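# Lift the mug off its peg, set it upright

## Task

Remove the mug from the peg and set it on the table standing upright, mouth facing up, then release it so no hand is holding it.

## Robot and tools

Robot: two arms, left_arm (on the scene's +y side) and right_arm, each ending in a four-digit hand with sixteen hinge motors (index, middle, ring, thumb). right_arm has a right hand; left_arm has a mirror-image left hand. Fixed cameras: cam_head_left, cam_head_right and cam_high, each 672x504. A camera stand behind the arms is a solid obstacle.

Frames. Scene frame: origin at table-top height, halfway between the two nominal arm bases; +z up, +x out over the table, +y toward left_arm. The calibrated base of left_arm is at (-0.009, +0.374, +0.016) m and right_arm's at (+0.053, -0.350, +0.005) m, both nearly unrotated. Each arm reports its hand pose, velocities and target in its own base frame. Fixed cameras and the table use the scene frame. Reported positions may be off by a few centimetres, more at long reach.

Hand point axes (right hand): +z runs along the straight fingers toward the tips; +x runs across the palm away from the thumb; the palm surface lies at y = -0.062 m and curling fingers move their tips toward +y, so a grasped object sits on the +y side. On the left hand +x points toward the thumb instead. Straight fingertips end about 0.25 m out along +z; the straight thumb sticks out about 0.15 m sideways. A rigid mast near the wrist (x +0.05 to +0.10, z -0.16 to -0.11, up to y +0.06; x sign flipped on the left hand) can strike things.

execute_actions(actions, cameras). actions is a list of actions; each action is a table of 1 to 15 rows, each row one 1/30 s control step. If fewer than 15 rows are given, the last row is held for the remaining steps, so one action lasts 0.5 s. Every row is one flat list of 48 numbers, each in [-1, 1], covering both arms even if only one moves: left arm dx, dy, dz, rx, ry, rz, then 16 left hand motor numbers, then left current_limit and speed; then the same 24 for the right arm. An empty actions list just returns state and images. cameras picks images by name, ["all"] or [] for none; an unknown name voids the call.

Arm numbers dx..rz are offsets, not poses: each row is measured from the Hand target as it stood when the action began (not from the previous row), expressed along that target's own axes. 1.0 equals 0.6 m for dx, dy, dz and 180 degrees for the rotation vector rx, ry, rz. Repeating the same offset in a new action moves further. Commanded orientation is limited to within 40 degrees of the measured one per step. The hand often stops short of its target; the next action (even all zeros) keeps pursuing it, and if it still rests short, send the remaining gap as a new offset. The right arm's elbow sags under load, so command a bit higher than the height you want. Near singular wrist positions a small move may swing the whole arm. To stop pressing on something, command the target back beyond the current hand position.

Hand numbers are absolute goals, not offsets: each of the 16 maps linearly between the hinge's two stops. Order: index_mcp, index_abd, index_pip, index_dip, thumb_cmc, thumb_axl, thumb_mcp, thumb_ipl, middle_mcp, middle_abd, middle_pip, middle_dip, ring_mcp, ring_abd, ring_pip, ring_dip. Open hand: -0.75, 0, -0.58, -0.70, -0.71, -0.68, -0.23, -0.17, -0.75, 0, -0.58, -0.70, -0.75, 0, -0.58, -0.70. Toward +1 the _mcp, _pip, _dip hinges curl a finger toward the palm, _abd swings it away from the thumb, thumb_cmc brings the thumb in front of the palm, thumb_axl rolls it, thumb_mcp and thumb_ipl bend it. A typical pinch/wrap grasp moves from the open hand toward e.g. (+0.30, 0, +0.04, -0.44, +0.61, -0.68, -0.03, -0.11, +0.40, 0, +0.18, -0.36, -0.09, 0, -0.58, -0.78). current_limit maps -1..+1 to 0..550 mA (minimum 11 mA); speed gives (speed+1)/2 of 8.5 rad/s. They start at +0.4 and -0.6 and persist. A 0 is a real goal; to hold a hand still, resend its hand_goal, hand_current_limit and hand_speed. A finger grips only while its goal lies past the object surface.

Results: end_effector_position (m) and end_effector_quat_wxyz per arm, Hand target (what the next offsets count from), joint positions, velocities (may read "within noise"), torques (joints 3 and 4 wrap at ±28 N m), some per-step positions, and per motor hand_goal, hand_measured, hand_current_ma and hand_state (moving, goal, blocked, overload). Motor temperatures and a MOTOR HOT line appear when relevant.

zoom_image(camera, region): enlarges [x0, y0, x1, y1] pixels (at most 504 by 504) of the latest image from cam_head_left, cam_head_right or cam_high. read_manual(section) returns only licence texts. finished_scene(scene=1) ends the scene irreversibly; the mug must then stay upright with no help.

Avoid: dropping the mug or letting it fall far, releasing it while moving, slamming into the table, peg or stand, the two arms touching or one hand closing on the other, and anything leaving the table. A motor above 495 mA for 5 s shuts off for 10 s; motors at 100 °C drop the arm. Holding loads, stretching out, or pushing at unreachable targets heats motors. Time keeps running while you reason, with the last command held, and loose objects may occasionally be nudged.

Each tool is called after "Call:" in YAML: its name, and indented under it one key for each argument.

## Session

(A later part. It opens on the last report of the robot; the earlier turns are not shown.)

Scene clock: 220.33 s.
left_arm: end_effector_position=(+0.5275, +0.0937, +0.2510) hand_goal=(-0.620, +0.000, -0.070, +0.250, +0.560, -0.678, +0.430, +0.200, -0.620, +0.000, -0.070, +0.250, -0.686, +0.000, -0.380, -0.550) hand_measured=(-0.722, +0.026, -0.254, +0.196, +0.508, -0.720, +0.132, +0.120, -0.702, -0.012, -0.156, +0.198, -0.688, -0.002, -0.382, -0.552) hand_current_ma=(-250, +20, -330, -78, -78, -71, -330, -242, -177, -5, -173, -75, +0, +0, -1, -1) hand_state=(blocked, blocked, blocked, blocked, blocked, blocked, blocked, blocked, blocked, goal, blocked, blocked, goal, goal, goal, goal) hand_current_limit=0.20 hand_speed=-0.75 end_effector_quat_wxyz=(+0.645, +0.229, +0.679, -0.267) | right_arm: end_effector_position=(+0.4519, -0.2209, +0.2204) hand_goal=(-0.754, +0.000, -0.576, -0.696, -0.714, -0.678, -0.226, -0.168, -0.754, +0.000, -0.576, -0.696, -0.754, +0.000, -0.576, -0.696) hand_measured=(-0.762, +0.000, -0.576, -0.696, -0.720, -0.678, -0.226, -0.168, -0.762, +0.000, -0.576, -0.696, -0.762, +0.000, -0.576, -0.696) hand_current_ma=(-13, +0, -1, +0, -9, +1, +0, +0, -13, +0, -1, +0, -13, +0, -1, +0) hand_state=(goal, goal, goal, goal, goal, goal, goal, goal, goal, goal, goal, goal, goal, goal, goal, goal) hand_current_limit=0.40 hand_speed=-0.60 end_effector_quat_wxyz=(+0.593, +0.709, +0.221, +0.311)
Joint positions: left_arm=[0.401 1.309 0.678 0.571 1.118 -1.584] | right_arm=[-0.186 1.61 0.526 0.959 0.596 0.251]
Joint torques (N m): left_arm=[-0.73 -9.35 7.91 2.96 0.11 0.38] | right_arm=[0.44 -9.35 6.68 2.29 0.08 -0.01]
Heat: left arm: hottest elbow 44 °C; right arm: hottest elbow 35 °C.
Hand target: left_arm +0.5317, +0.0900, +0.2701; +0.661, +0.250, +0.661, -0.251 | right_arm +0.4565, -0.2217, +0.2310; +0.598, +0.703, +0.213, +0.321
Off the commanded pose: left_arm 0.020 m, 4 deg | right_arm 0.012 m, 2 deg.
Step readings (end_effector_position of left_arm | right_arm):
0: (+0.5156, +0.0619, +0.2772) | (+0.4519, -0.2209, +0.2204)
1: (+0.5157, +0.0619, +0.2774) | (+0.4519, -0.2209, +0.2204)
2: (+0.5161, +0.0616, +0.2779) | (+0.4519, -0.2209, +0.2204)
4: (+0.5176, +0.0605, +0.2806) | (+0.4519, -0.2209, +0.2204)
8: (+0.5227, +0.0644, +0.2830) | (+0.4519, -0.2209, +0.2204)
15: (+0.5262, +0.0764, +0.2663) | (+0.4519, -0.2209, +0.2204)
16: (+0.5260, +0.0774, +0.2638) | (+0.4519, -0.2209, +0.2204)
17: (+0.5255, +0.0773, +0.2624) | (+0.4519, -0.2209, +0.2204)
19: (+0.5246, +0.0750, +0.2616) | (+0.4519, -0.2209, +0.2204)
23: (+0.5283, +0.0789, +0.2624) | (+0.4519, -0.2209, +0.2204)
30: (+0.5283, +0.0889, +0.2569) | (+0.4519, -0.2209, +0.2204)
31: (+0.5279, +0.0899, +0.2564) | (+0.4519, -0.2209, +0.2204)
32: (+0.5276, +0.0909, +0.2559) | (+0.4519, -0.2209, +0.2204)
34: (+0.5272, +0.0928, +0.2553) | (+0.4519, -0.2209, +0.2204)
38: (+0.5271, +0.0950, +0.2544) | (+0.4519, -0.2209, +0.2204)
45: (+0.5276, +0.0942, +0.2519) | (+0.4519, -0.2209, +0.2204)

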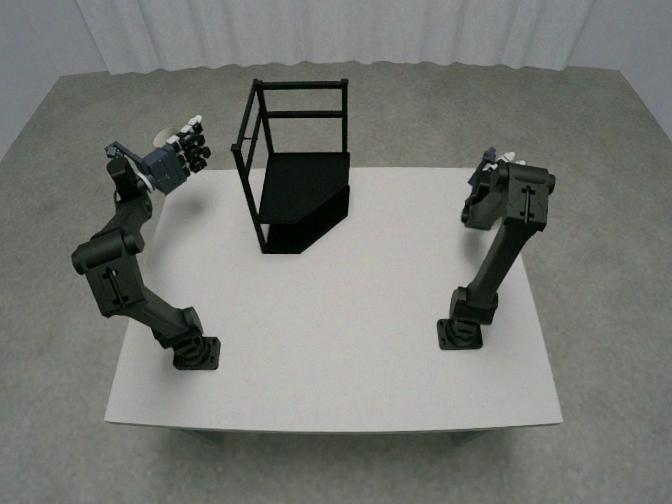

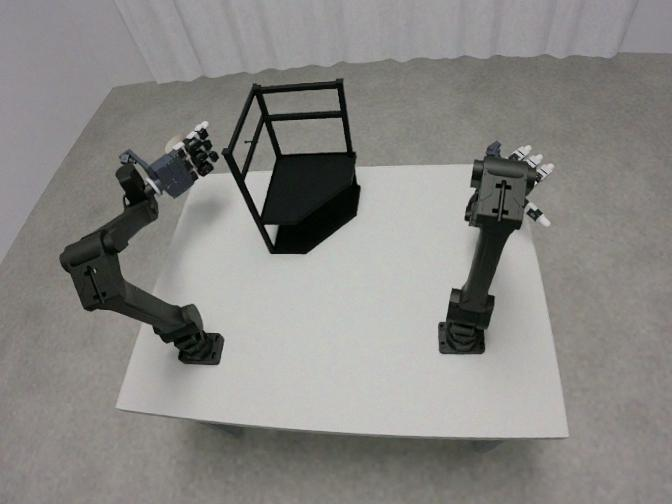

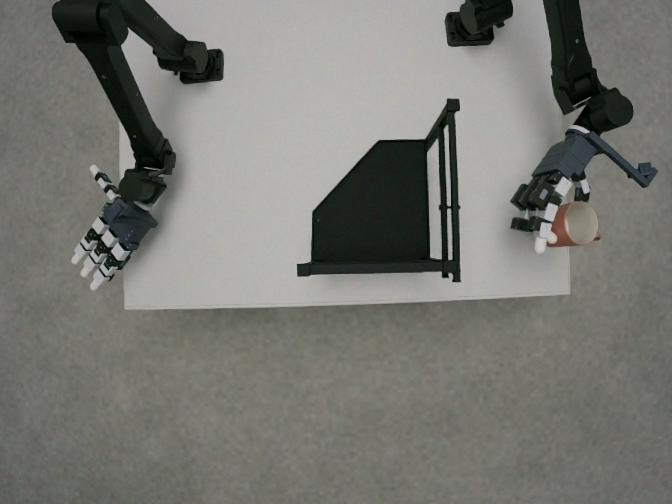

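Call:
execute_actions:
  actions:
    - [[0.1,0,0,0,0.0222,0.0249,-0.62,0,-0.07,0.25,0.56,-0.678,0.43,0.2,-0.62,0,-0.07,0.25,-0.686,0,-0.38,-0.55,0.2,-0.75,0,0,0,0,0,0,-0.754,0,-0.576,-0.696,-0.714,-0.678,-0.226,-0.168,-0.754,0,-0.576,-0.696,-0.754,0,-0.576,-0.696,0.4,-0.6]]
    - [[0.0995,-0.0078,0.0069,0,0.0222,0.0249,-0.62,0,-0.07,0.25,0.56,-0.678,0.43,0.2,-0.62,0,-0.07,0.25,-0.686,0,-0.38,-0.55,0.2,-0.75,0,0,0,0,0,0,-0.754,0,-0.576,-0.696,-0.714,-0.678,-0.226,-0.168,-0.754,0,-0.576,-0.696,-0.754,0,-0.576,-0.696,0.4,-0.6]]
  cameras: ["all"]

Call:
zoom_image:
  camera: "cam_high"
  region: [500, 160, 610, 260]

Call:
zoom_image:
  camera: "cam_head_left"
  region: [120, 120, 230, 220]

Call:
zoom_image:
  camera: "cam_head_right"
  region: [130, 120, 240, 220]

Scene clock: 231.47 s.
left_arm: end_effector_position=(+0.5216, +0.0921, +0.1204) hand_goal=(-0.620, +0.000, -0.070, +0.250, +0.560, -0.678, +0.430, +0.200, -0.620, +0.000, -0.070, +0.250, -0.686, +0.000, -0.380, -0.550) hand_measured=(-0.722, +0.018, -0.252, +0.196, +0.508, -0.720, +0.130, +0.120, -0.702, -0.012, -0.156, +0.198, -0.688, -0.002, -0.382, -0.552) hand_current_ma=(-250, +11, -330, -78, -78, -71, -330, -242, -177, -6, -171, -73, +0, +0, -1, -1) hand_state=(blocked, goal, blocked, blocked, blocked, blocked, blocked, blocked, blocked, goal, blocked, blocked, goal, goal, goal, goal) hand_current_limit=0.20 hand_speed=-0.75 end_effector_quat_wxyz=(+0.611, +0.285, +0.709, -0.207) | right_arm: end_effector_position=(+0.4519, -0.2209, +0.2204) hand_goal=(-0.754, +0.000, -0.576, -0.696, -0.714, -0.678, -0.226, -0.168, -0.754, +0.000, -0.576, -0.696, -0.754, +0.000, -0.576, -0.696) hand_measured=(-0.762, +0.000, -0.576, -0.696, -0.720, -0.678, -0.226, -0.168, -0.762, +0.000, -0.576, -0.696, -0.762, +0.000, -0.576, -0.696) hand_current_ma=(-13, +0, -1, +0, -9, +1, +0, +0, -13, +0, -1, +0, -13, +0, -1, +0) hand_state=(goal, goal, goal, goal, goal, goal, goal, goal, goal, goal, goal, goal, goal, goal, goal, goal) hand_current_limit=0.40 hand_speed=-0.60 end_effector_quat_wxyz=(+0.593, +0.709, +0.221, +0.311)
Joint positions: left_arm=[0.385 1.551 0.571 0.623 1.068 -1.2] | right_arm=[-0.186 1.61 0.526 0.959 0.596 0.251]
Joint torques (N m): left_arm=[-1.61 -12.1 6.71 2.77 0.42 0.64] | right_arm=[0.44 -9.23 6.74 2.25 0.07 -0.01]
Heat: left arm: hottest elbow 43 °C; right arm: hottest elbow 35 °C.
Hand target: left_arm +0.5316, +0.0900, +0.1499; +0.631, +0.318, +0.684, -0.181 | right_arm +0.4565, -0.2217, +0.2310; +0.598, +0.703, +0.213, +0.321
Off the commanded pose: left_arm 0.031 m, 6 deg | right_arm 0.012 m, 2 deg.
Step readings (end_effector_position of left_arm | right_arm):
0: (+0.5275, +0.0937, +0.2510) | (+0.4519, -0.2209, +0.2204)
1: (+0.5274, +0.0937, +0.2503) | (+0.4519, -0.2209, +0.2204)
2: (+0.5274, +0.0938, +0.2493) | (+0.4519, -0.2209, +0.2204)
4: (+0.5273, +0.0942, +0.2408) | (+0.4519, -0.2209, +0.2204)
8: (+0.5246, +0.0931, +0.2005) | (+0.4519, -0.2209, +0.2204)
15: (+0.5227, +0.0917, +0.1742) | (+0.4519, -0.2209, +0.2204)
16: (+0.5229, +0.0921, +0.1748) | (+0.4519, -0.2209, +0.2204)
17: (+0.5232, +0.0924, +0.1744) | (+0.4519, -0.2209, +0.2204)
19: (+0.5251, +0.0933, +0.1705) | (+0.4519, -0.2209, +0.2204)
23: (+0.5253, +0.0942, +0.1418) | (+0.4519, -0.2209, +0.2204)
30: (+0.5209, +0.0920, +0.1179) | (+0.4519, -0.2209, +0.2204)

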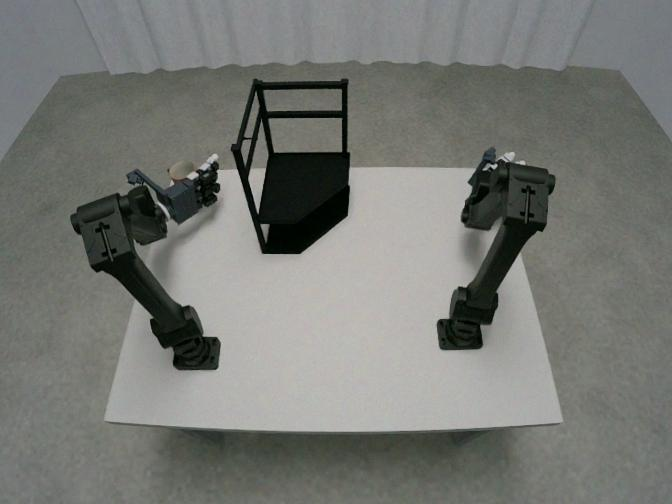

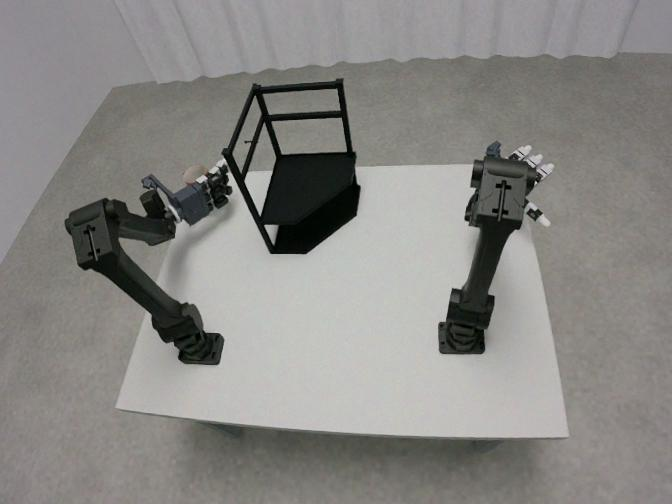

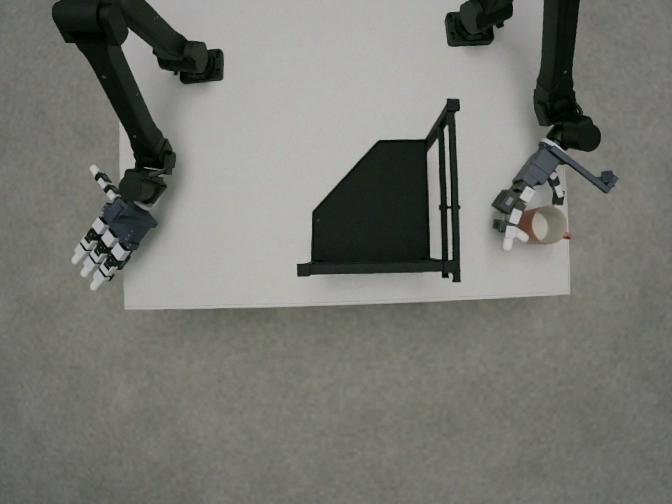

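Scaled by 4.582 from the camera's 672x504 image, which has a finer 960x720 frame.

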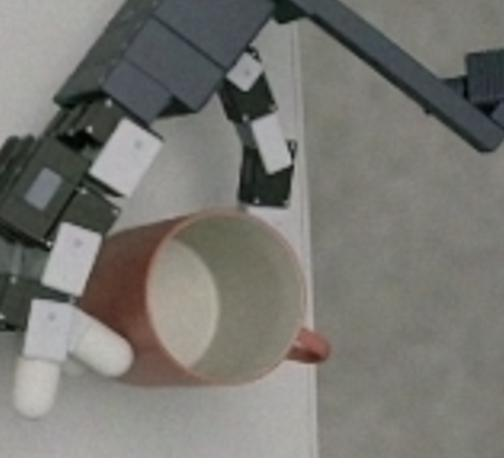

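Scaled by 4.582 from the camera's 672x504 image, which has a finer 960x720 frame.

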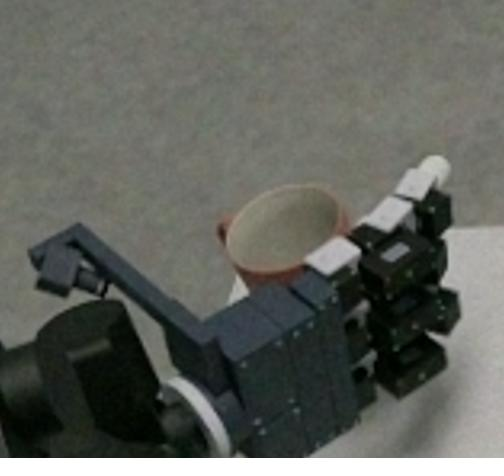

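Scaled by 4.582 from the camera's 672x504 image, which has a finer 960x720 frame.

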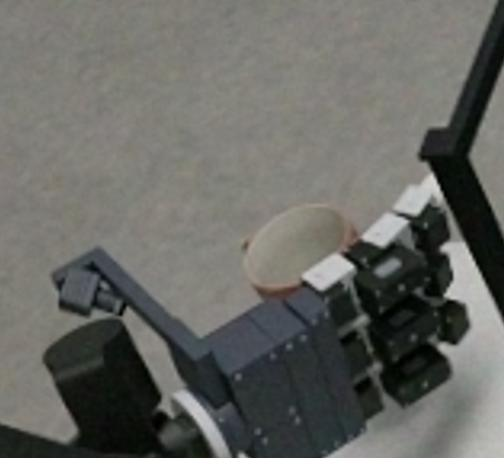

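Call:
execute_actions:
  actions:
    - [[0.0815,-0.0128,0.0115,0,0,0,-0.62,0,-0.07,0.25,0.56,-0.678,0.43,0.2,-0.62,0,-0.07,0.25,-0.686,0,-0.38,-0.55,0.2,-0.75,0,0,0,0,0,0,-0.754,0,-0.576,-0.696,-0.714,-0.678,-0.226,-0.168,-0.754,0,-0.576,-0.696,-0.754,0,-0.576,-0.696,0.4,-0.6]]
  cameras: ["all"]

Call:
zoom_image:
  camera: "cam_high"
  region: [500, 160, 610, 260]

Call:
zoom_image:
  camera: "cam_head_left"
  region: [120, 120, 230, 220]

Call:
zoom_image:
  camera: "cam_head_right"
  region: [130, 120, 240, 220]

Scene clock: 233.63 s.
left_arm: end_effector_position=(+0.5225, +0.0923, +0.0766) hand_goal=(-0.620, +0.000, -0.070, +0.250, +0.560, -0.678, +0.430, +0.200, -0.620, +0.000, -0.070, +0.250, -0.686, +0.000, -0.380, -0.550) hand_measured=(-0.722, +0.018, -0.252, +0.196, +0.508, -0.720, +0.130, +0.120, -0.702, -0.012, -0.156, +0.198, -0.688, -0.002, -0.382, -0.552) hand_current_ma=(-250, +11, -330, -78, -78, -71, -330, -242, -177, -6, -171, -73, +0, +0, -1, -1) hand_state=(blocked, goal, blocked, blocked, blocked, blocked, blocked, blocked, blocked, goal, blocked, blocked, goal, goal, goal, goal) hand_current_limit=0.20 hand_speed=-0.75 end_effector_quat_wxyz=(+0.612, +0.293, +0.707, -0.201) | right_arm: end_effector_position=(+0.4519, -0.2209, +0.2204) hand_goal=(-0.754, +0.000, -0.576, -0.696, -0.714, -0.678, -0.226, -0.168, -0.754, +0.000, -0.576, -0.696, -0.754, +0.000, -0.576, -0.696) hand_measured=(-0.762, +0.000, -0.576, -0.696, -0.720, -0.678, -0.226, -0.168, -0.762, +0.000, -0.576, -0.696, -0.762, +0.000, -0.576, -0.696) hand_current_ma=(-13, +0, -1, +0, -9, +1, +0, +0, -13, +0, -1, +0, -13, +0, -1, +0) hand_state=(goal, goal, goal, goal, goal, goal, goal, goal, goal, goal, goal, goal, goal, goal, goal, goal) hand_current_limit=0.40 hand_speed=-0.60 end_effector_quat_wxyz=(+0.593, +0.709, +0.221, +0.311)
Joint positions: left_arm=[0.385 1.703 0.555 0.785 1.068 -1.174] | right_arm=[-0.186 1.61 0.526 0.959 0.596 0.251]
Joint torques (N m): left_arm=[-0.67 -12.51 5.31 3.07 0.53 0.5] | right_arm=[0.38 -9.29 6.74 2.28 0.08 -0.01]
Heat: left arm: hottest elbow 43 °C; right arm: hottest elbow 35 °C.
Hand target: left_arm +0.5316, +0.0900, +0.1000; +0.631, +0.318, +0.684, -0.181 | right_arm +0.4565, -0.2217, +0.2310; +0.598, +0.703, +0.213, +0.321
Off the commanded pose: left_arm 0.025 m, 5 deg | right_arm 0.012 m, 2 deg.
Step readings (end_effector_position of left_arm | right_arm):
0: (+0.5216, +0.0921, +0.1205) | (+0.4519, -0.2209, +0.2204)
1: (+0.5217, +0.0921, +0.1206) | (+0.4519, -0.2209, +0.2204)
2: (+0.5222, +0.0923, +0.1207) | (+0.4519, -0.2209, +0.2204)
4: (+0.5244, +0.0932, +0.1177) | (+0.4519, -0.2209, +0.2204)
8: (+0.5258, +0.0937, +0.0913) | (+0.4519, -0.2209, +0.2204)
15: (+0.5210, +0.0917, +0.0718) | (+0.4519, -0.2209, +0.2204)

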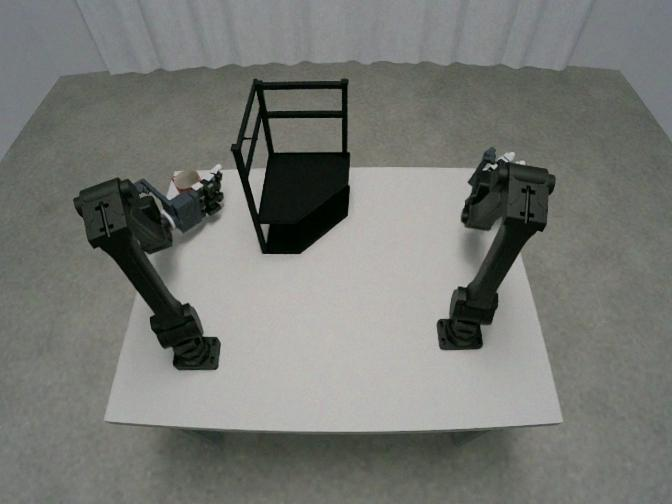

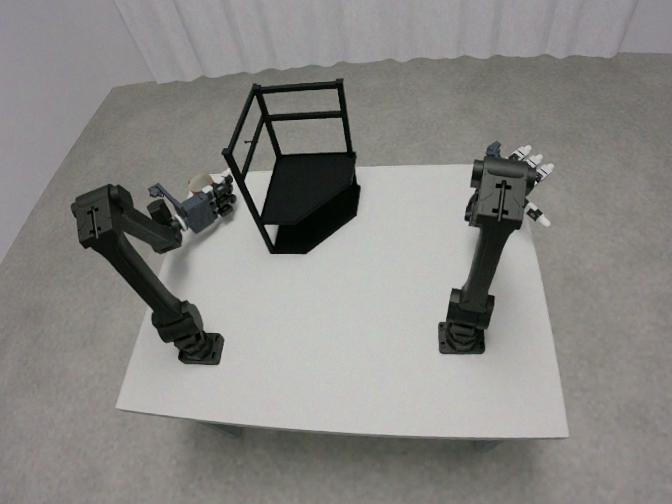

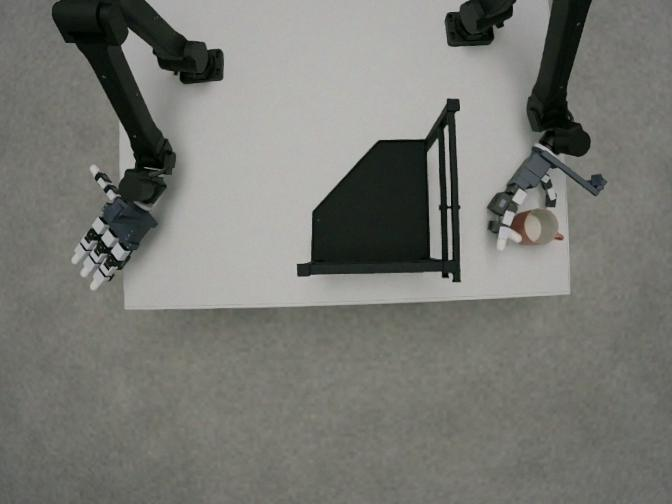

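Scaled by 4.582 from the camera's 672x504 image, which has a finer 960x720 frame.

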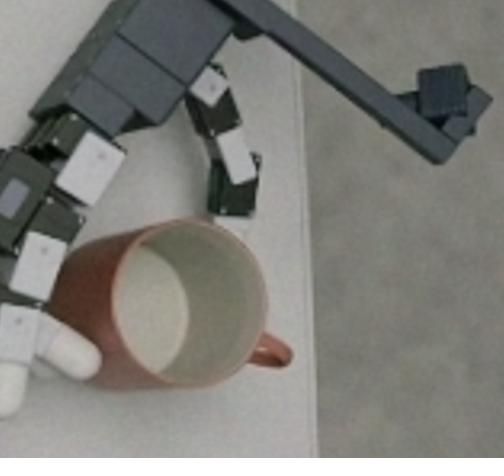

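Scaled by 4.582 from the camera's 672x504 image, which has a finer 960x720 frame.

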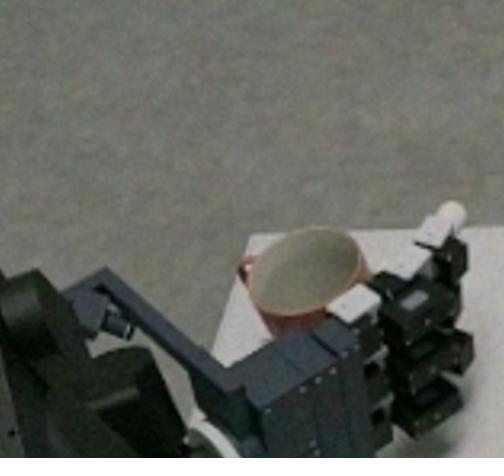

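Scaled by 4.582 from the camera's 672x504 image, which has a finer 960x720 frame.

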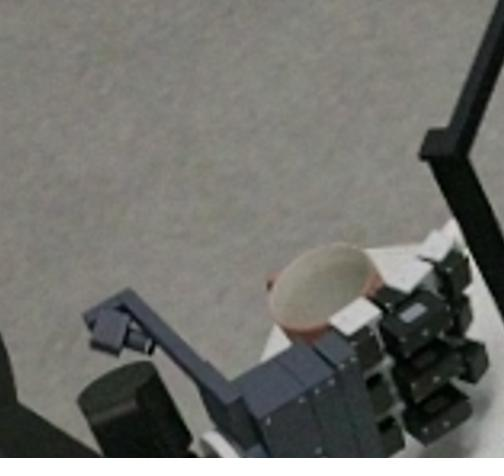

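Call:
execute_actions:
  actions:
    - [[0.0245,-0.0038,0.0035,0,0,0,-0.62,0,-0.07,0.25,0.56,-0.678,0.43,0.2,-0.62,0,-0.07,0.25,-0.686,0,-0.38,-0.55,0.2,-0.75,0,0,0,0,0,0,-0.754,0,-0.576,-0.696,-0.714,-0.678,-0.226,-0.168,-0.754,0,-0.576,-0.696,-0.754,0,-0.576,-0.696,0.4,-0.6]]
  cameras: ["all"]

Call:
zoom_image:
  camera: "cam_high"
  region: [500, 160, 610, 260]

Call:
zoom_image:
  camera: "cam_head_right"
  region: [150, 150, 250, 240]

Scene clock: 235.27 s.
left_arm: end_effector_position=(+0.5237, +0.0928, +0.0654) hand_goal=(-0.620, +0.000, -0.070, +0.250, +0.560, -0.678, +0.430, +0.200, -0.620, +0.000, -0.070, +0.250, -0.686, +0.000, -0.380, -0.550) hand_measured=(-0.722, +0.018, -0.252, +0.196, +0.508, -0.720, +0.130, +0.120, -0.702, -0.012, -0.156, +0.198, -0.688, -0.002, -0.382, -0.552) hand_current_ma=(-250, +11, -330, -78, -78, -71, -330, -242, -177, -6, -171, -73, +0, +0, -1, -1) hand_state=(blocked, goal, blocked, blocked, blocked, blocked, blocked, blocked, blocked, goal, blocked, blocked, goal, goal, goal, goal) hand_current_limit=0.20 hand_speed=-0.75 end_effector_quat_wxyz=(+0.614, +0.295, +0.704, -0.199) | right_arm: end_effector_position=(+0.4519, -0.2209, +0.2204) hand_goal=(-0.754, +0.000, -0.576, -0.696, -0.714, -0.678, -0.226, -0.168, -0.754, +0.000, -0.576, -0.696, -0.754, +0.000, -0.576, -0.696) hand_measured=(-0.762, +0.000, -0.576, -0.696, -0.720, -0.678, -0.226, -0.168, -0.762, +0.000, -0.576, -0.696, -0.762, +0.000, -0.576, -0.696) hand_current_ma=(-13, +0, -1, +0, -9, +1, +0, +0, -13, +0, -1, +0, -13, +0, -1, +0) hand_state=(goal, goal, goal, goal, goal, goal, goal, goal, goal, goal, goal, goal, goal, goal, goal, goal) hand_current_limit=0.40 hand_speed=-0.60 end_effector_quat_wxyz=(+0.593, +0.709, +0.221, +0.311)
Joint positions: left_arm=[0.385 1.752 0.555 0.843 1.068 -1.174] | right_arm=[-0.186 1.61 0.526 0.959 0.596 0.251]
Joint torques (N m): left_arm=[-1.26 -11.63 5.12 3.21 0.52 0.43] | right_arm=[0.32 -9.35 6.68 2.3 0.07 -0.01]
Heat: left arm: hottest elbow 43 °C; right arm: hottest elbow 35 °C.
Hand target: left_arm +0.5317, +0.0900, +0.0849; +0.631, +0.318, +0.684, -0.181 | right_arm +0.4565, -0.2217, +0.2310; +0.598, +0.703, +0.213, +0.321
Off the commanded pose: left_arm 0.021 m, 4 deg | right_arm 0.012 m, 2 deg.
Step readings (end_effector_position of left_arm | right_arm):
0: (+0.5225, +0.0923, +0.0767) | (+0.4519, -0.2209, +0.2204)
1: (+0.5226, +0.0923, +0.0768) | (+0.4519, -0.2209, +0.2204)
2: (+0.5228, +0.0924, +0.0770) | (+0.4519, -0.2209, +0.2204)
4: (+0.5234, +0.0927, +0.0767) | (+0.4519, -0.2209, +0.2204)
8: (+0.5235, +0.0927, +0.0693) | (+0.4519, -0.2209, +0.2204)
15: (+0.5234, +0.0927, +0.0644) | (+0.4519, -0.2209, +0.2204)

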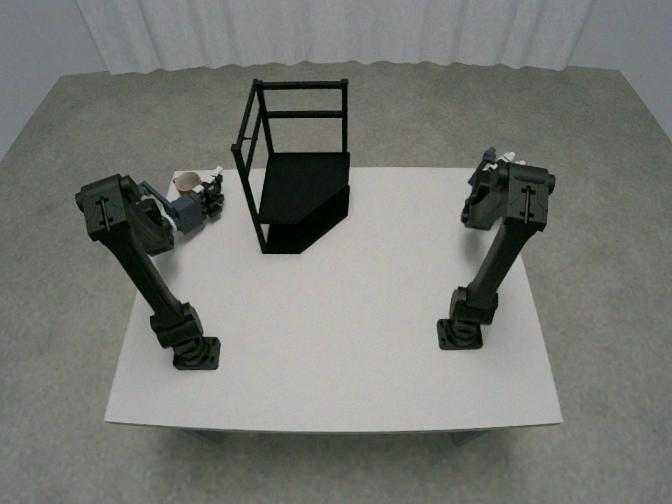

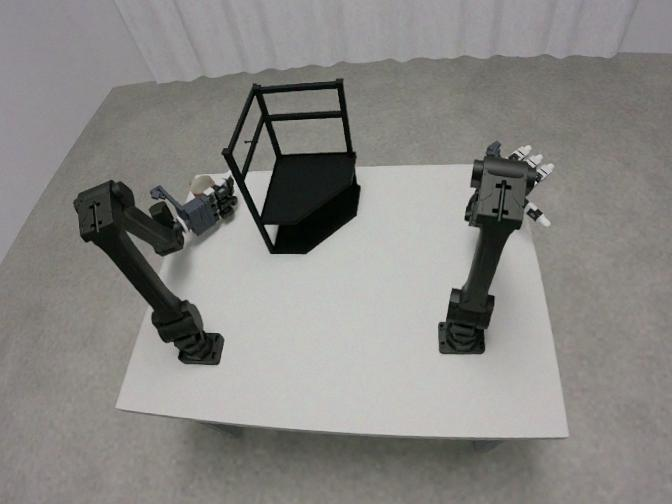

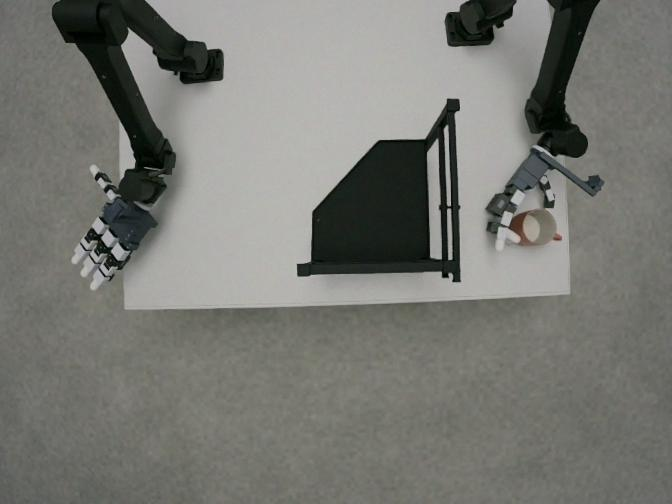

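Scaled by 4.582 from the camera's 672x504 image, which has a finer 960x720 frame.

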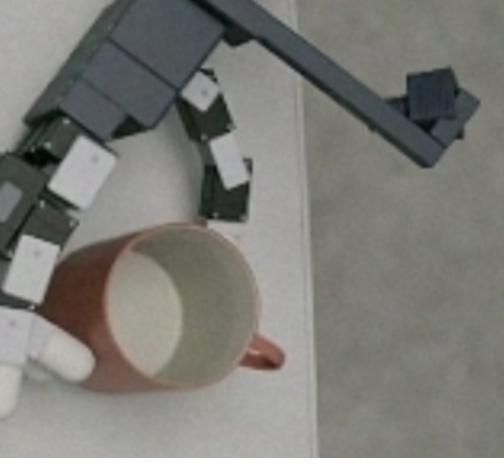

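Scaled by 5.040 from the camera's 672x504 image, which has a finer 960x720 frame.

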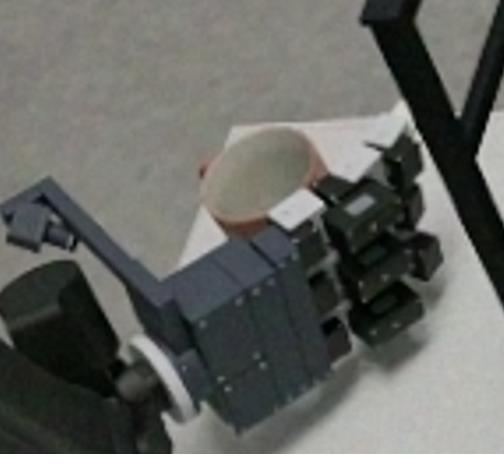

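Call:
execute_actions:
  actions:
    - [[0.0163,-0.0025,0.0023,0,0,0,-0.62,0,-0.07,0.25,0.56,-0.678,0.43,0.2,-0.62,0,-0.07,0.25,-0.686,0,-0.38,-0.55,0.2,-0.75,0,0,0,0,0,0,-0.754,0,-0.576,-0.696,-0.714,-0.678,-0.226,-0.168,-0.754,0,-0.576,-0.696,-0.754,0,-0.576,-0.696,0.4,-0.6]]
  cameras: ["all"]

Call:
zoom_image:
  camera: "cam_high"
  region: [500, 160, 610, 260]

Call:
zoom_image:
  camera: "cam_head_right"
  region: [150, 150, 250, 240]

Scene clock: 236.40 s.
left_arm: end_effector_position=(+0.5238, +0.0928, +0.0561) hand_goal=(-0.620, +0.000, -0.070, +0.250, +0.560, -0.678, +0.430, +0.200, -0.620, +0.000, -0.070, +0.250, -0.686, +0.000, -0.380, -0.550) hand_measured=(-0.722, +0.018, -0.252, +0.196, +0.508, -0.720, +0.130, +0.120, -0.702, -0.012, -0.156, +0.198, -0.688, -0.002, -0.382, -0.552) hand_current_ma=(-250, +11, -330, -78, -78, -71, -330, -242, -177, -6, -171, -73, +0, +0, -1, -1) hand_state=(blocked, goal, blocked, blocked, blocked, blocked, blocked, blocked, blocked, goal, blocked, blocked, goal, goal, goal, goal) hand_current_limit=0.20 hand_speed=-0.75 end_effector_quat_wxyz=(+0.615, +0.296, +0.704, -0.198) | right_arm: end_effector_position=(+0.4519, -0.2209, +0.2204) hand_goal=(-0.754, +0.000, -0.576, -0.696, -0.714, -0.678, -0.226, -0.168, -0.754, +0.000, -0.576, -0.696, -0.754, +0.000, -0.576, -0.696) hand_measured=(-0.762, +0.000, -0.576, -0.696, -0.720, -0.678, -0.226, -0.168, -0.762, +0.000, -0.576, -0.696, -0.762, +0.000, -0.576, -0.696) hand_current_ma=(-13, +0, -1, +0, -9, +1, +0, +0, -13, +0, -1, +0, -13, +0, -1, +0) hand_state=(goal, goal, goal, goal, goal, goal, goal, goal, goal, goal, goal, goal, goal, goal, goal, goal) hand_current_limit=0.40 hand_speed=-0.60 end_effector_quat_wxyz=(+0.593, +0.709, +0.221, +0.311)
Joint positions: left_arm=[0.385 1.787 0.555 0.88 1.068 -1.174] | right_arm=[-0.186 1.61 0.526 0.959 0.596 0.251]
Joint torques (N m): left_arm=[-0.85 -11.75 4.57 3.22 0.5 0.51] | right_arm=[0.26 -9.29 6.72 2.29 0.07 -0.02]
Heat: left arm: hottest elbow 43 °C; right arm: hottest elbow 35 °C.
Hand target: left_arm +0.5317, +0.0901, +0.0750; +0.631, +0.318, +0.684, -0.180 | right_arm +0.4565, -0.2217, +0.2310; +0.598, +0.703, +0.213, +0.321
Off the commanded pose: left_arm 0.021 m, 4 deg | right_arm 0.012 m, 2 deg.
Step readings (end_effector_position of left_arm | right_arm):
0: (+0.5237, +0.0928, +0.0655) | (+0.4519, -0.2209, +0.2204)
1: (+0.5237, +0.0928, +0.0656) | (+0.4519, -0.2209, +0.2204)
2: (+0.5238, +0.0929, +0.0656) | (+0.4519, -0.2209, +0.2204)
4: (+0.5242, +0.0930, +0.0649) | (+0.4519, -0.2209, +0.2204)
8: (+0.5238, +0.0928, +0.0587) | (+0.4519, -0.2209, +0.2204)
15: (+0.5236, +0.0928, +0.0555) | (+0.4519, -0.2209, +0.2204)

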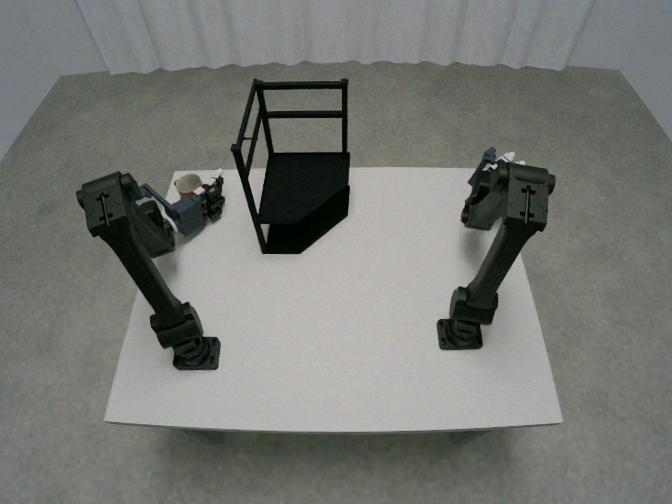

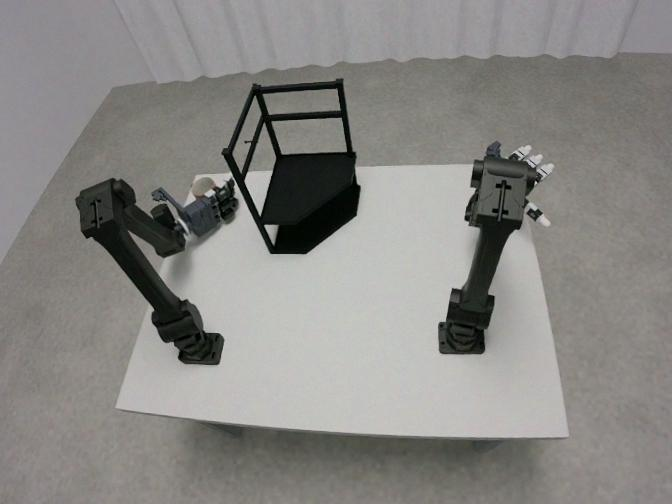

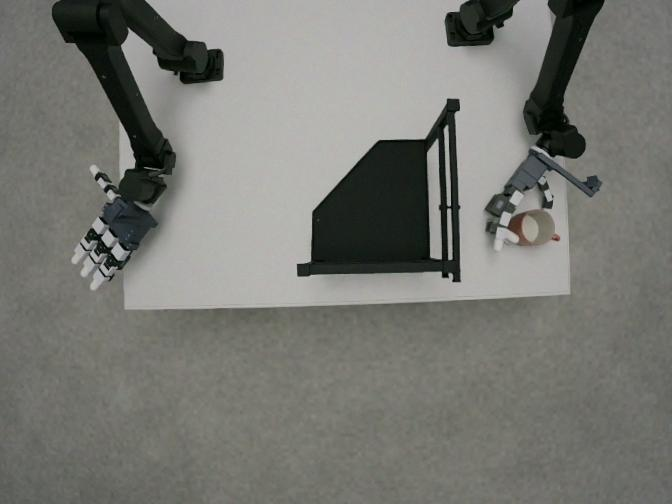

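Scaled by 4.582 from the camera's 672x504 image, which has a finer 960x720 frame.

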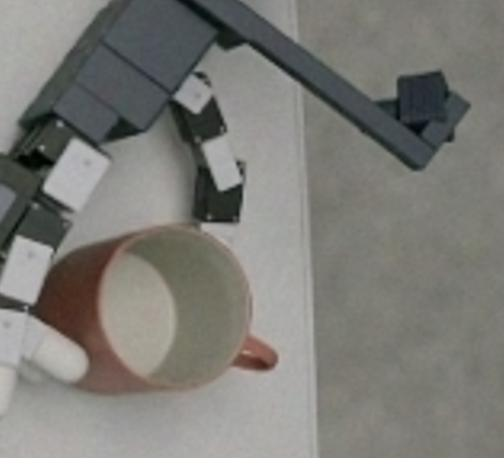

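Scaled by 5.040 from the camera's 672x504 image, which has a finer 960x720 frame.

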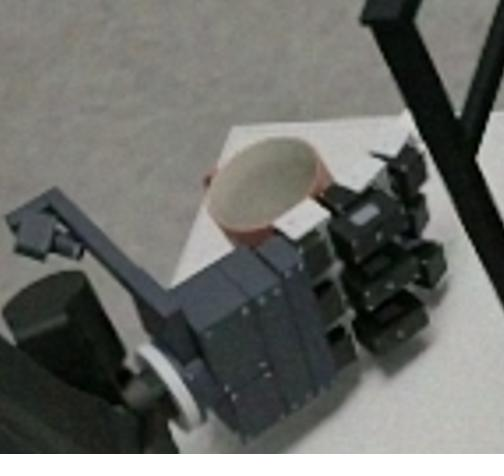

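Call:
execute_actions:
  actions:
    - [[0.0163,-0.0025,0.0023,0,0,0,-0.62,0,-0.07,0.25,0.56,-0.678,0.43,0.2,-0.62,0,-0.07,0.25,-0.686,0,-0.38,-0.55,0.2,-0.75,0,0,0,0,0,0,-0.754,0,-0.576,-0.696,-0.714,-0.678,-0.226,-0.168,-0.754,0,-0.576,-0.696,-0.754,0,-0.576,-0.696,0.4,-0.6]]
  cameras: ["all"]

Call:
zoom_image:
  camera: "cam_high"
  region: [500, 160, 610, 260]

Call:
zoom_image:
  camera: "cam_head_right"
  region: [150, 150, 250, 240]

Scene clock: 237.70 s.
left_arm: end_effector_position=(+0.5234, +0.0927, +0.0458) hand_goal=(-0.620, +0.000, -0.070, +0.250, +0.560, -0.678, +0.430, +0.200, -0.620, +0.000, -0.070, +0.250, -0.686, +0.000, -0.380, -0.550) hand_measured=(-0.722, +0.018, -0.252, +0.196, +0.508, -0.720, +0.130, +0.120, -0.702, -0.012, -0.156, +0.198, -0.688, -0.002, -0.382, -0.552) hand_current_ma=(-250, +11, -330, -78, -78, -71, -330, -242, -177, -6, -171, -73, +0, +0, -1, -1) hand_state=(blocked, goal, blocked, blocked, blocked, blocked, blocked, blocked, blocked, goal, blocked, blocked, goal, goal, goal, goal) hand_current_limit=0.20 hand_speed=-0.75 end_effector_quat_wxyz=(+0.614, +0.295, +0.704, -0.198) | right_arm: end_effector_position=(+0.4519, -0.2209, +0.2204) hand_goal=(-0.754, +0.000, -0.576, -0.696, -0.714, -0.678, -0.226, -0.168, -0.754, +0.000, -0.576, -0.696, -0.754, +0.000, -0.576, -0.696) hand_measured=(-0.762, +0.000, -0.576, -0.696, -0.720, -0.678, -0.226, -0.168, -0.762, +0.000, -0.576, -0.696, -0.762, +0.000, -0.576, -0.696) hand_current_ma=(-13, +0, -1, +0, -9, +1, +0, +0, -13, +0, -1, +0, -13, +0, -1, +0) hand_state=(goal, goal, goal, goal, goal, goal, goal, goal, goal, goal, goal, goal, goal, goal, goal, goal) hand_current_limit=0.40 hand_speed=-0.60 end_effector_quat_wxyz=(+0.593, +0.709, +0.221, +0.311)
Joint positions: left_arm=[0.385 1.823 0.555 0.915 1.068 -1.174] | right_arm=[-0.186 1.61 0.526 0.959 0.596 0.251]
Joint torques (N m): left_arm=[-1.03 -12.86 4.66 2.76 0.53 0.42] | right_arm=[0.38 -9.17 6.71 2.35 0.07 -0.03]
Heat: left arm: hottest elbow 42 °C; right arm: hottest elbow 35 °C.
Hand target: left_arm +0.5317, +0.0901, +0.0649; +0.631, +0.318, +0.684, -0.181 | right_arm +0.4565, -0.2217, +0.2310; +0.598, +0.703, +0.213, +0.321
Off the commanded pose: left_arm 0.021 m, 4 deg | right_arm 0.012 m, 2 deg.
Step readings (end_effector_position of left_arm | right_arm):
0: (+0.5238, +0.0928, +0.0561) | (+0.4519, -0.2209, +0.2204)
1: (+0.5238, +0.0929, +0.0562) | (+0.4519, -0.2209, +0.2204)
2: (+0.5239, +0.0929, +0.0562) | (+0.4519, -0.2209, +0.2204)
4: (+0.5241, +0.0930, +0.0552) | (+0.4519, -0.2209, +0.2204)
8: (+0.5235, +0.0927, +0.0484) | (+0.4519, -0.2209, +0.2204)
15: (+0.5232, +0.0926, +0.0452) | (+0.4519, -0.2209, +0.2204)

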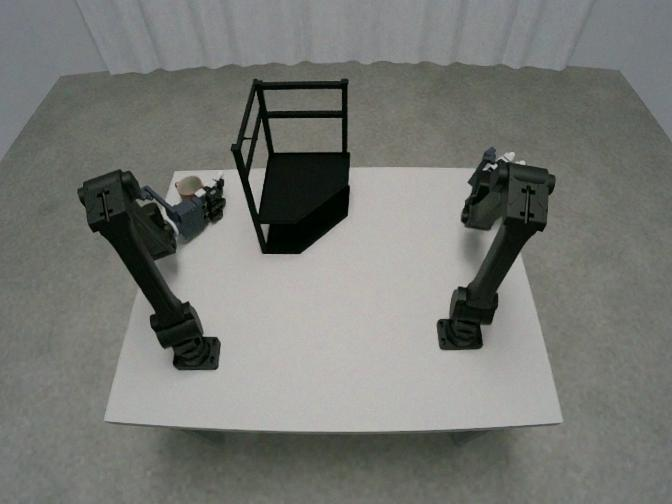

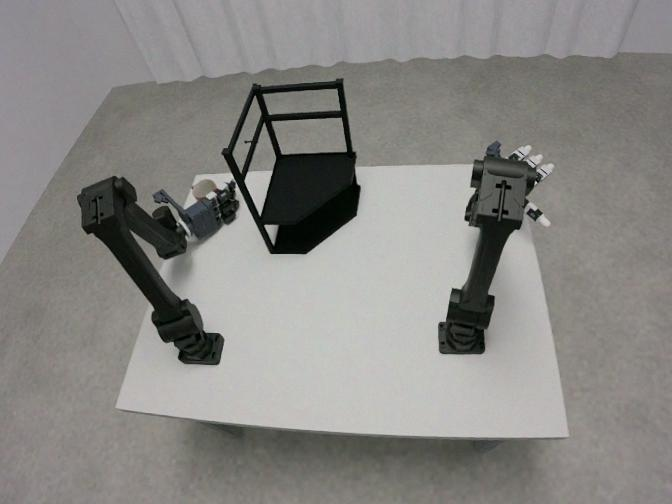

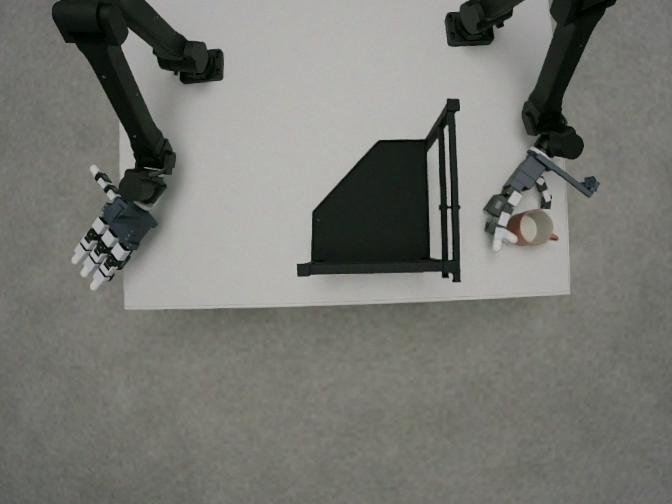

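Scaled by 4.582 from the camera's 672x504 image, which has a finer 960x720 frame.

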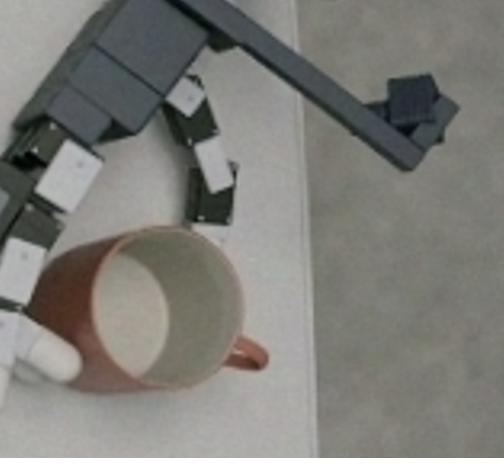

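Scaled by 5.040 from the camera's 672x504 image, which has a finer 960x720 frame.

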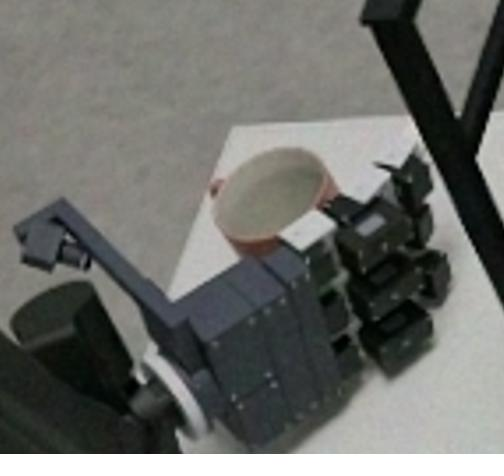

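Call:
execute_actions:
  actions:
    - [[0.013,-0.002,0.0018,0,0,0,-0.62,0,-0.07,0.25,0.56,-0.678,0.43,0.2,-0.62,0,-0.07,0.25,-0.686,0,-0.38,-0.55,0.2,-0.75,0,0,0,0,0,0,-0.754,0,-0.576,-0.696,-0.714,-0.678,-0.226,-0.168,-0.754,0,-0.576,-0.696,-0.754,0,-0.576,-0.696,0.4,-0.6]]
  cameras: ["all"]

Call:
zoom_image:
  camera: "cam_high"
  region: [490, 160, 600, 260]

Call:
zoom_image:
  camera: "cam_head_right"
  region: [150, 150, 250, 240]

Scene clock: 238.87 s.
left_arm: end_effector_position=(+0.5229, +0.0925, +0.0381) hand_goal=(-0.620, +0.000, -0.070, +0.250, +0.560, -0.678, +0.430, +0.200, -0.620, +0.000, -0.070, +0.250, -0.686, +0.000, -0.380, -0.550) hand_measured=(-0.722, +0.018, -0.252, +0.196, +0.508, -0.720, +0.130, +0.120, -0.702, -0.012, -0.156, +0.198, -0.688, -0.002, -0.382, -0.552) hand_current_ma=(-250, +11, -330, -78, -78, -71, -330, -242, -177, -6, -171, -73, +0, +0, -1, -1) hand_state=(blocked, goal, blocked, blocked, blocked, blocked, blocked, blocked, blocked, goal, blocked, blocked, goal, goal, goal, goal) hand_current_limit=0.20 hand_speed=-0.75 end_effector_quat_wxyz=(+0.614, +0.295, +0.704, -0.198) | right_arm: end_effector_position=(+0.4519, -0.2209, +0.2204) hand_goal=(-0.754, +0.000, -0.576, -0.696, -0.714, -0.678, -0.226, -0.168, -0.754, +0.000, -0.576, -0.696, -0.754, +0.000, -0.576, -0.696) hand_measured=(-0.762, +0.000, -0.576, -0.696, -0.720, -0.678, -0.226, -0.168, -0.762, +0.000, -0.576, -0.696, -0.762, +0.000, -0.576, -0.696) hand_current_ma=(-13, +0, -1, +0, -9, +1, +0, +0, -13, +0, -1, +0, -13, +0, -1, +0) hand_state=(goal, goal, goal, goal, goal, goal, goal, goal, goal, goal, goal, goal, goal, goal, goal, goal) hand_current_limit=0.40 hand_speed=-0.60 end_effector_quat_wxyz=(+0.593, +0.709, +0.221, +0.311)
Joint positions: left_arm=[0.385 1.851 0.555 0.944 1.068 -1.174] | right_arm=[-0.186 1.61 0.526 0.959 0.596 0.251]
Joint torques (N m): left_arm=[-1.14 -12.92 4.42 2.95 0.54 0.47] | right_arm=[0.38 -9.23 6.71 2.33 0.06 -0.02]
Heat: left arm: hottest elbow 42 °C; right arm: hottest elbow 35 °C.
Hand target: left_arm +0.5317, +0.0902, +0.0571; +0.631, +0.318, +0.684, -0.180 | right_arm +0.4565, -0.2217, +0.2310; +0.598, +0.703, +0.213, +0.321
Off the commanded pose: left_arm 0.021 m, 4 deg | right_arm 0.012 m, 2 deg.
Step readings (end_effector_position of left_arm | right_arm):
0: (+0.5234, +0.0927, +0.0458) | (+0.4519, -0.2209, +0.2204)
1: (+0.5234, +0.0927, +0.0459) | (+0.4519, -0.2209, +0.2204)
2: (+0.5235, +0.0927, +0.0460) | (+0.4519, -0.2209, +0.2204)
4: (+0.5236, +0.0928, +0.0455) | (+0.4519, -0.2209, +0.2204)
8: (+0.5230, +0.0925, +0.0402) | (+0.4519, -0.2209, +0.2204)
15: (+0.5227, +0.0924, +0.0375) | (+0.4519, -0.2209, +0.2204)

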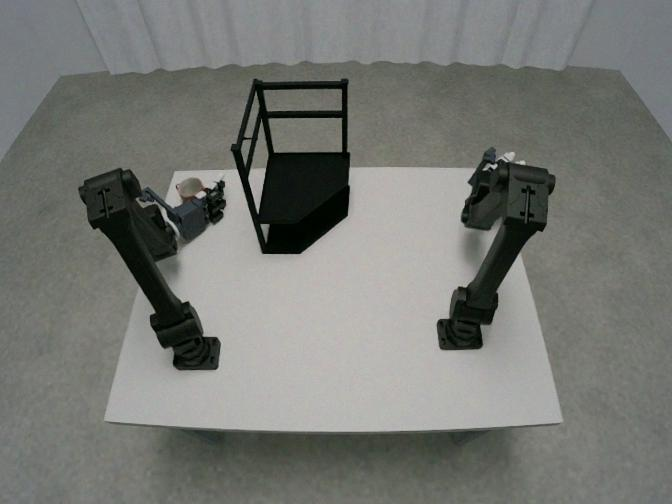

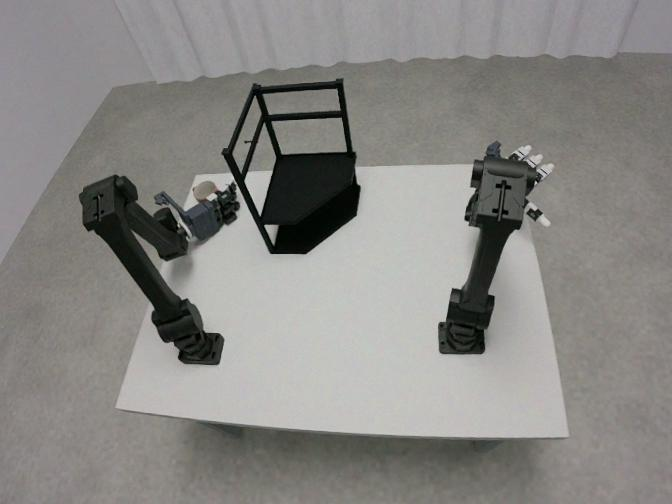

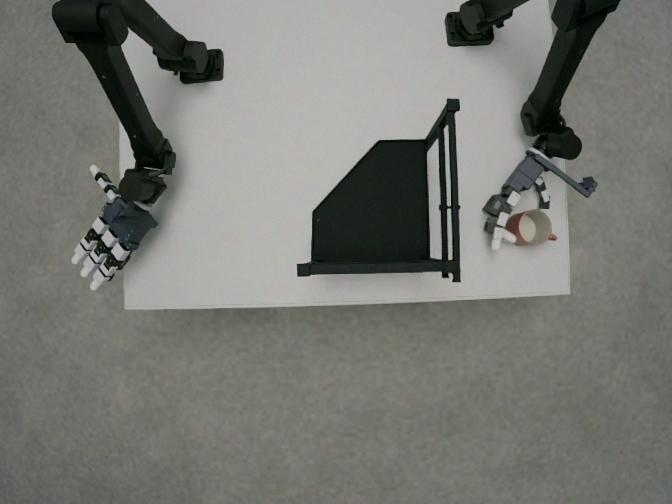

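Scaled by 4.582 from the camera's 672x504 image, which has a finer 960x720 frame.

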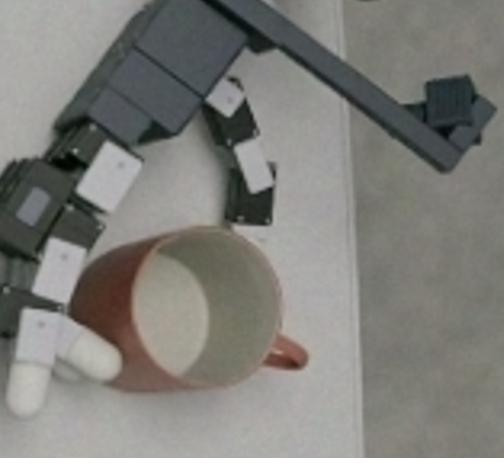

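Scaled by 5.040 from the camera's 672x504 image, which has a finer 960x720 frame.

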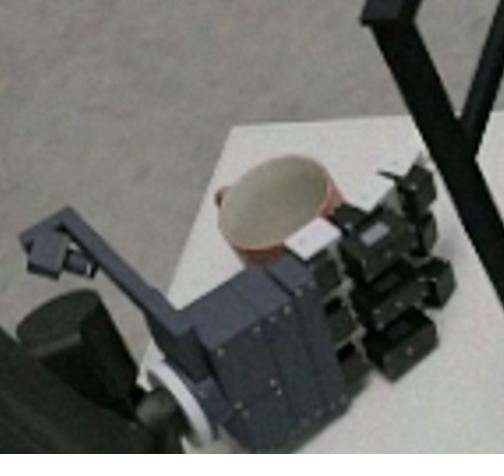

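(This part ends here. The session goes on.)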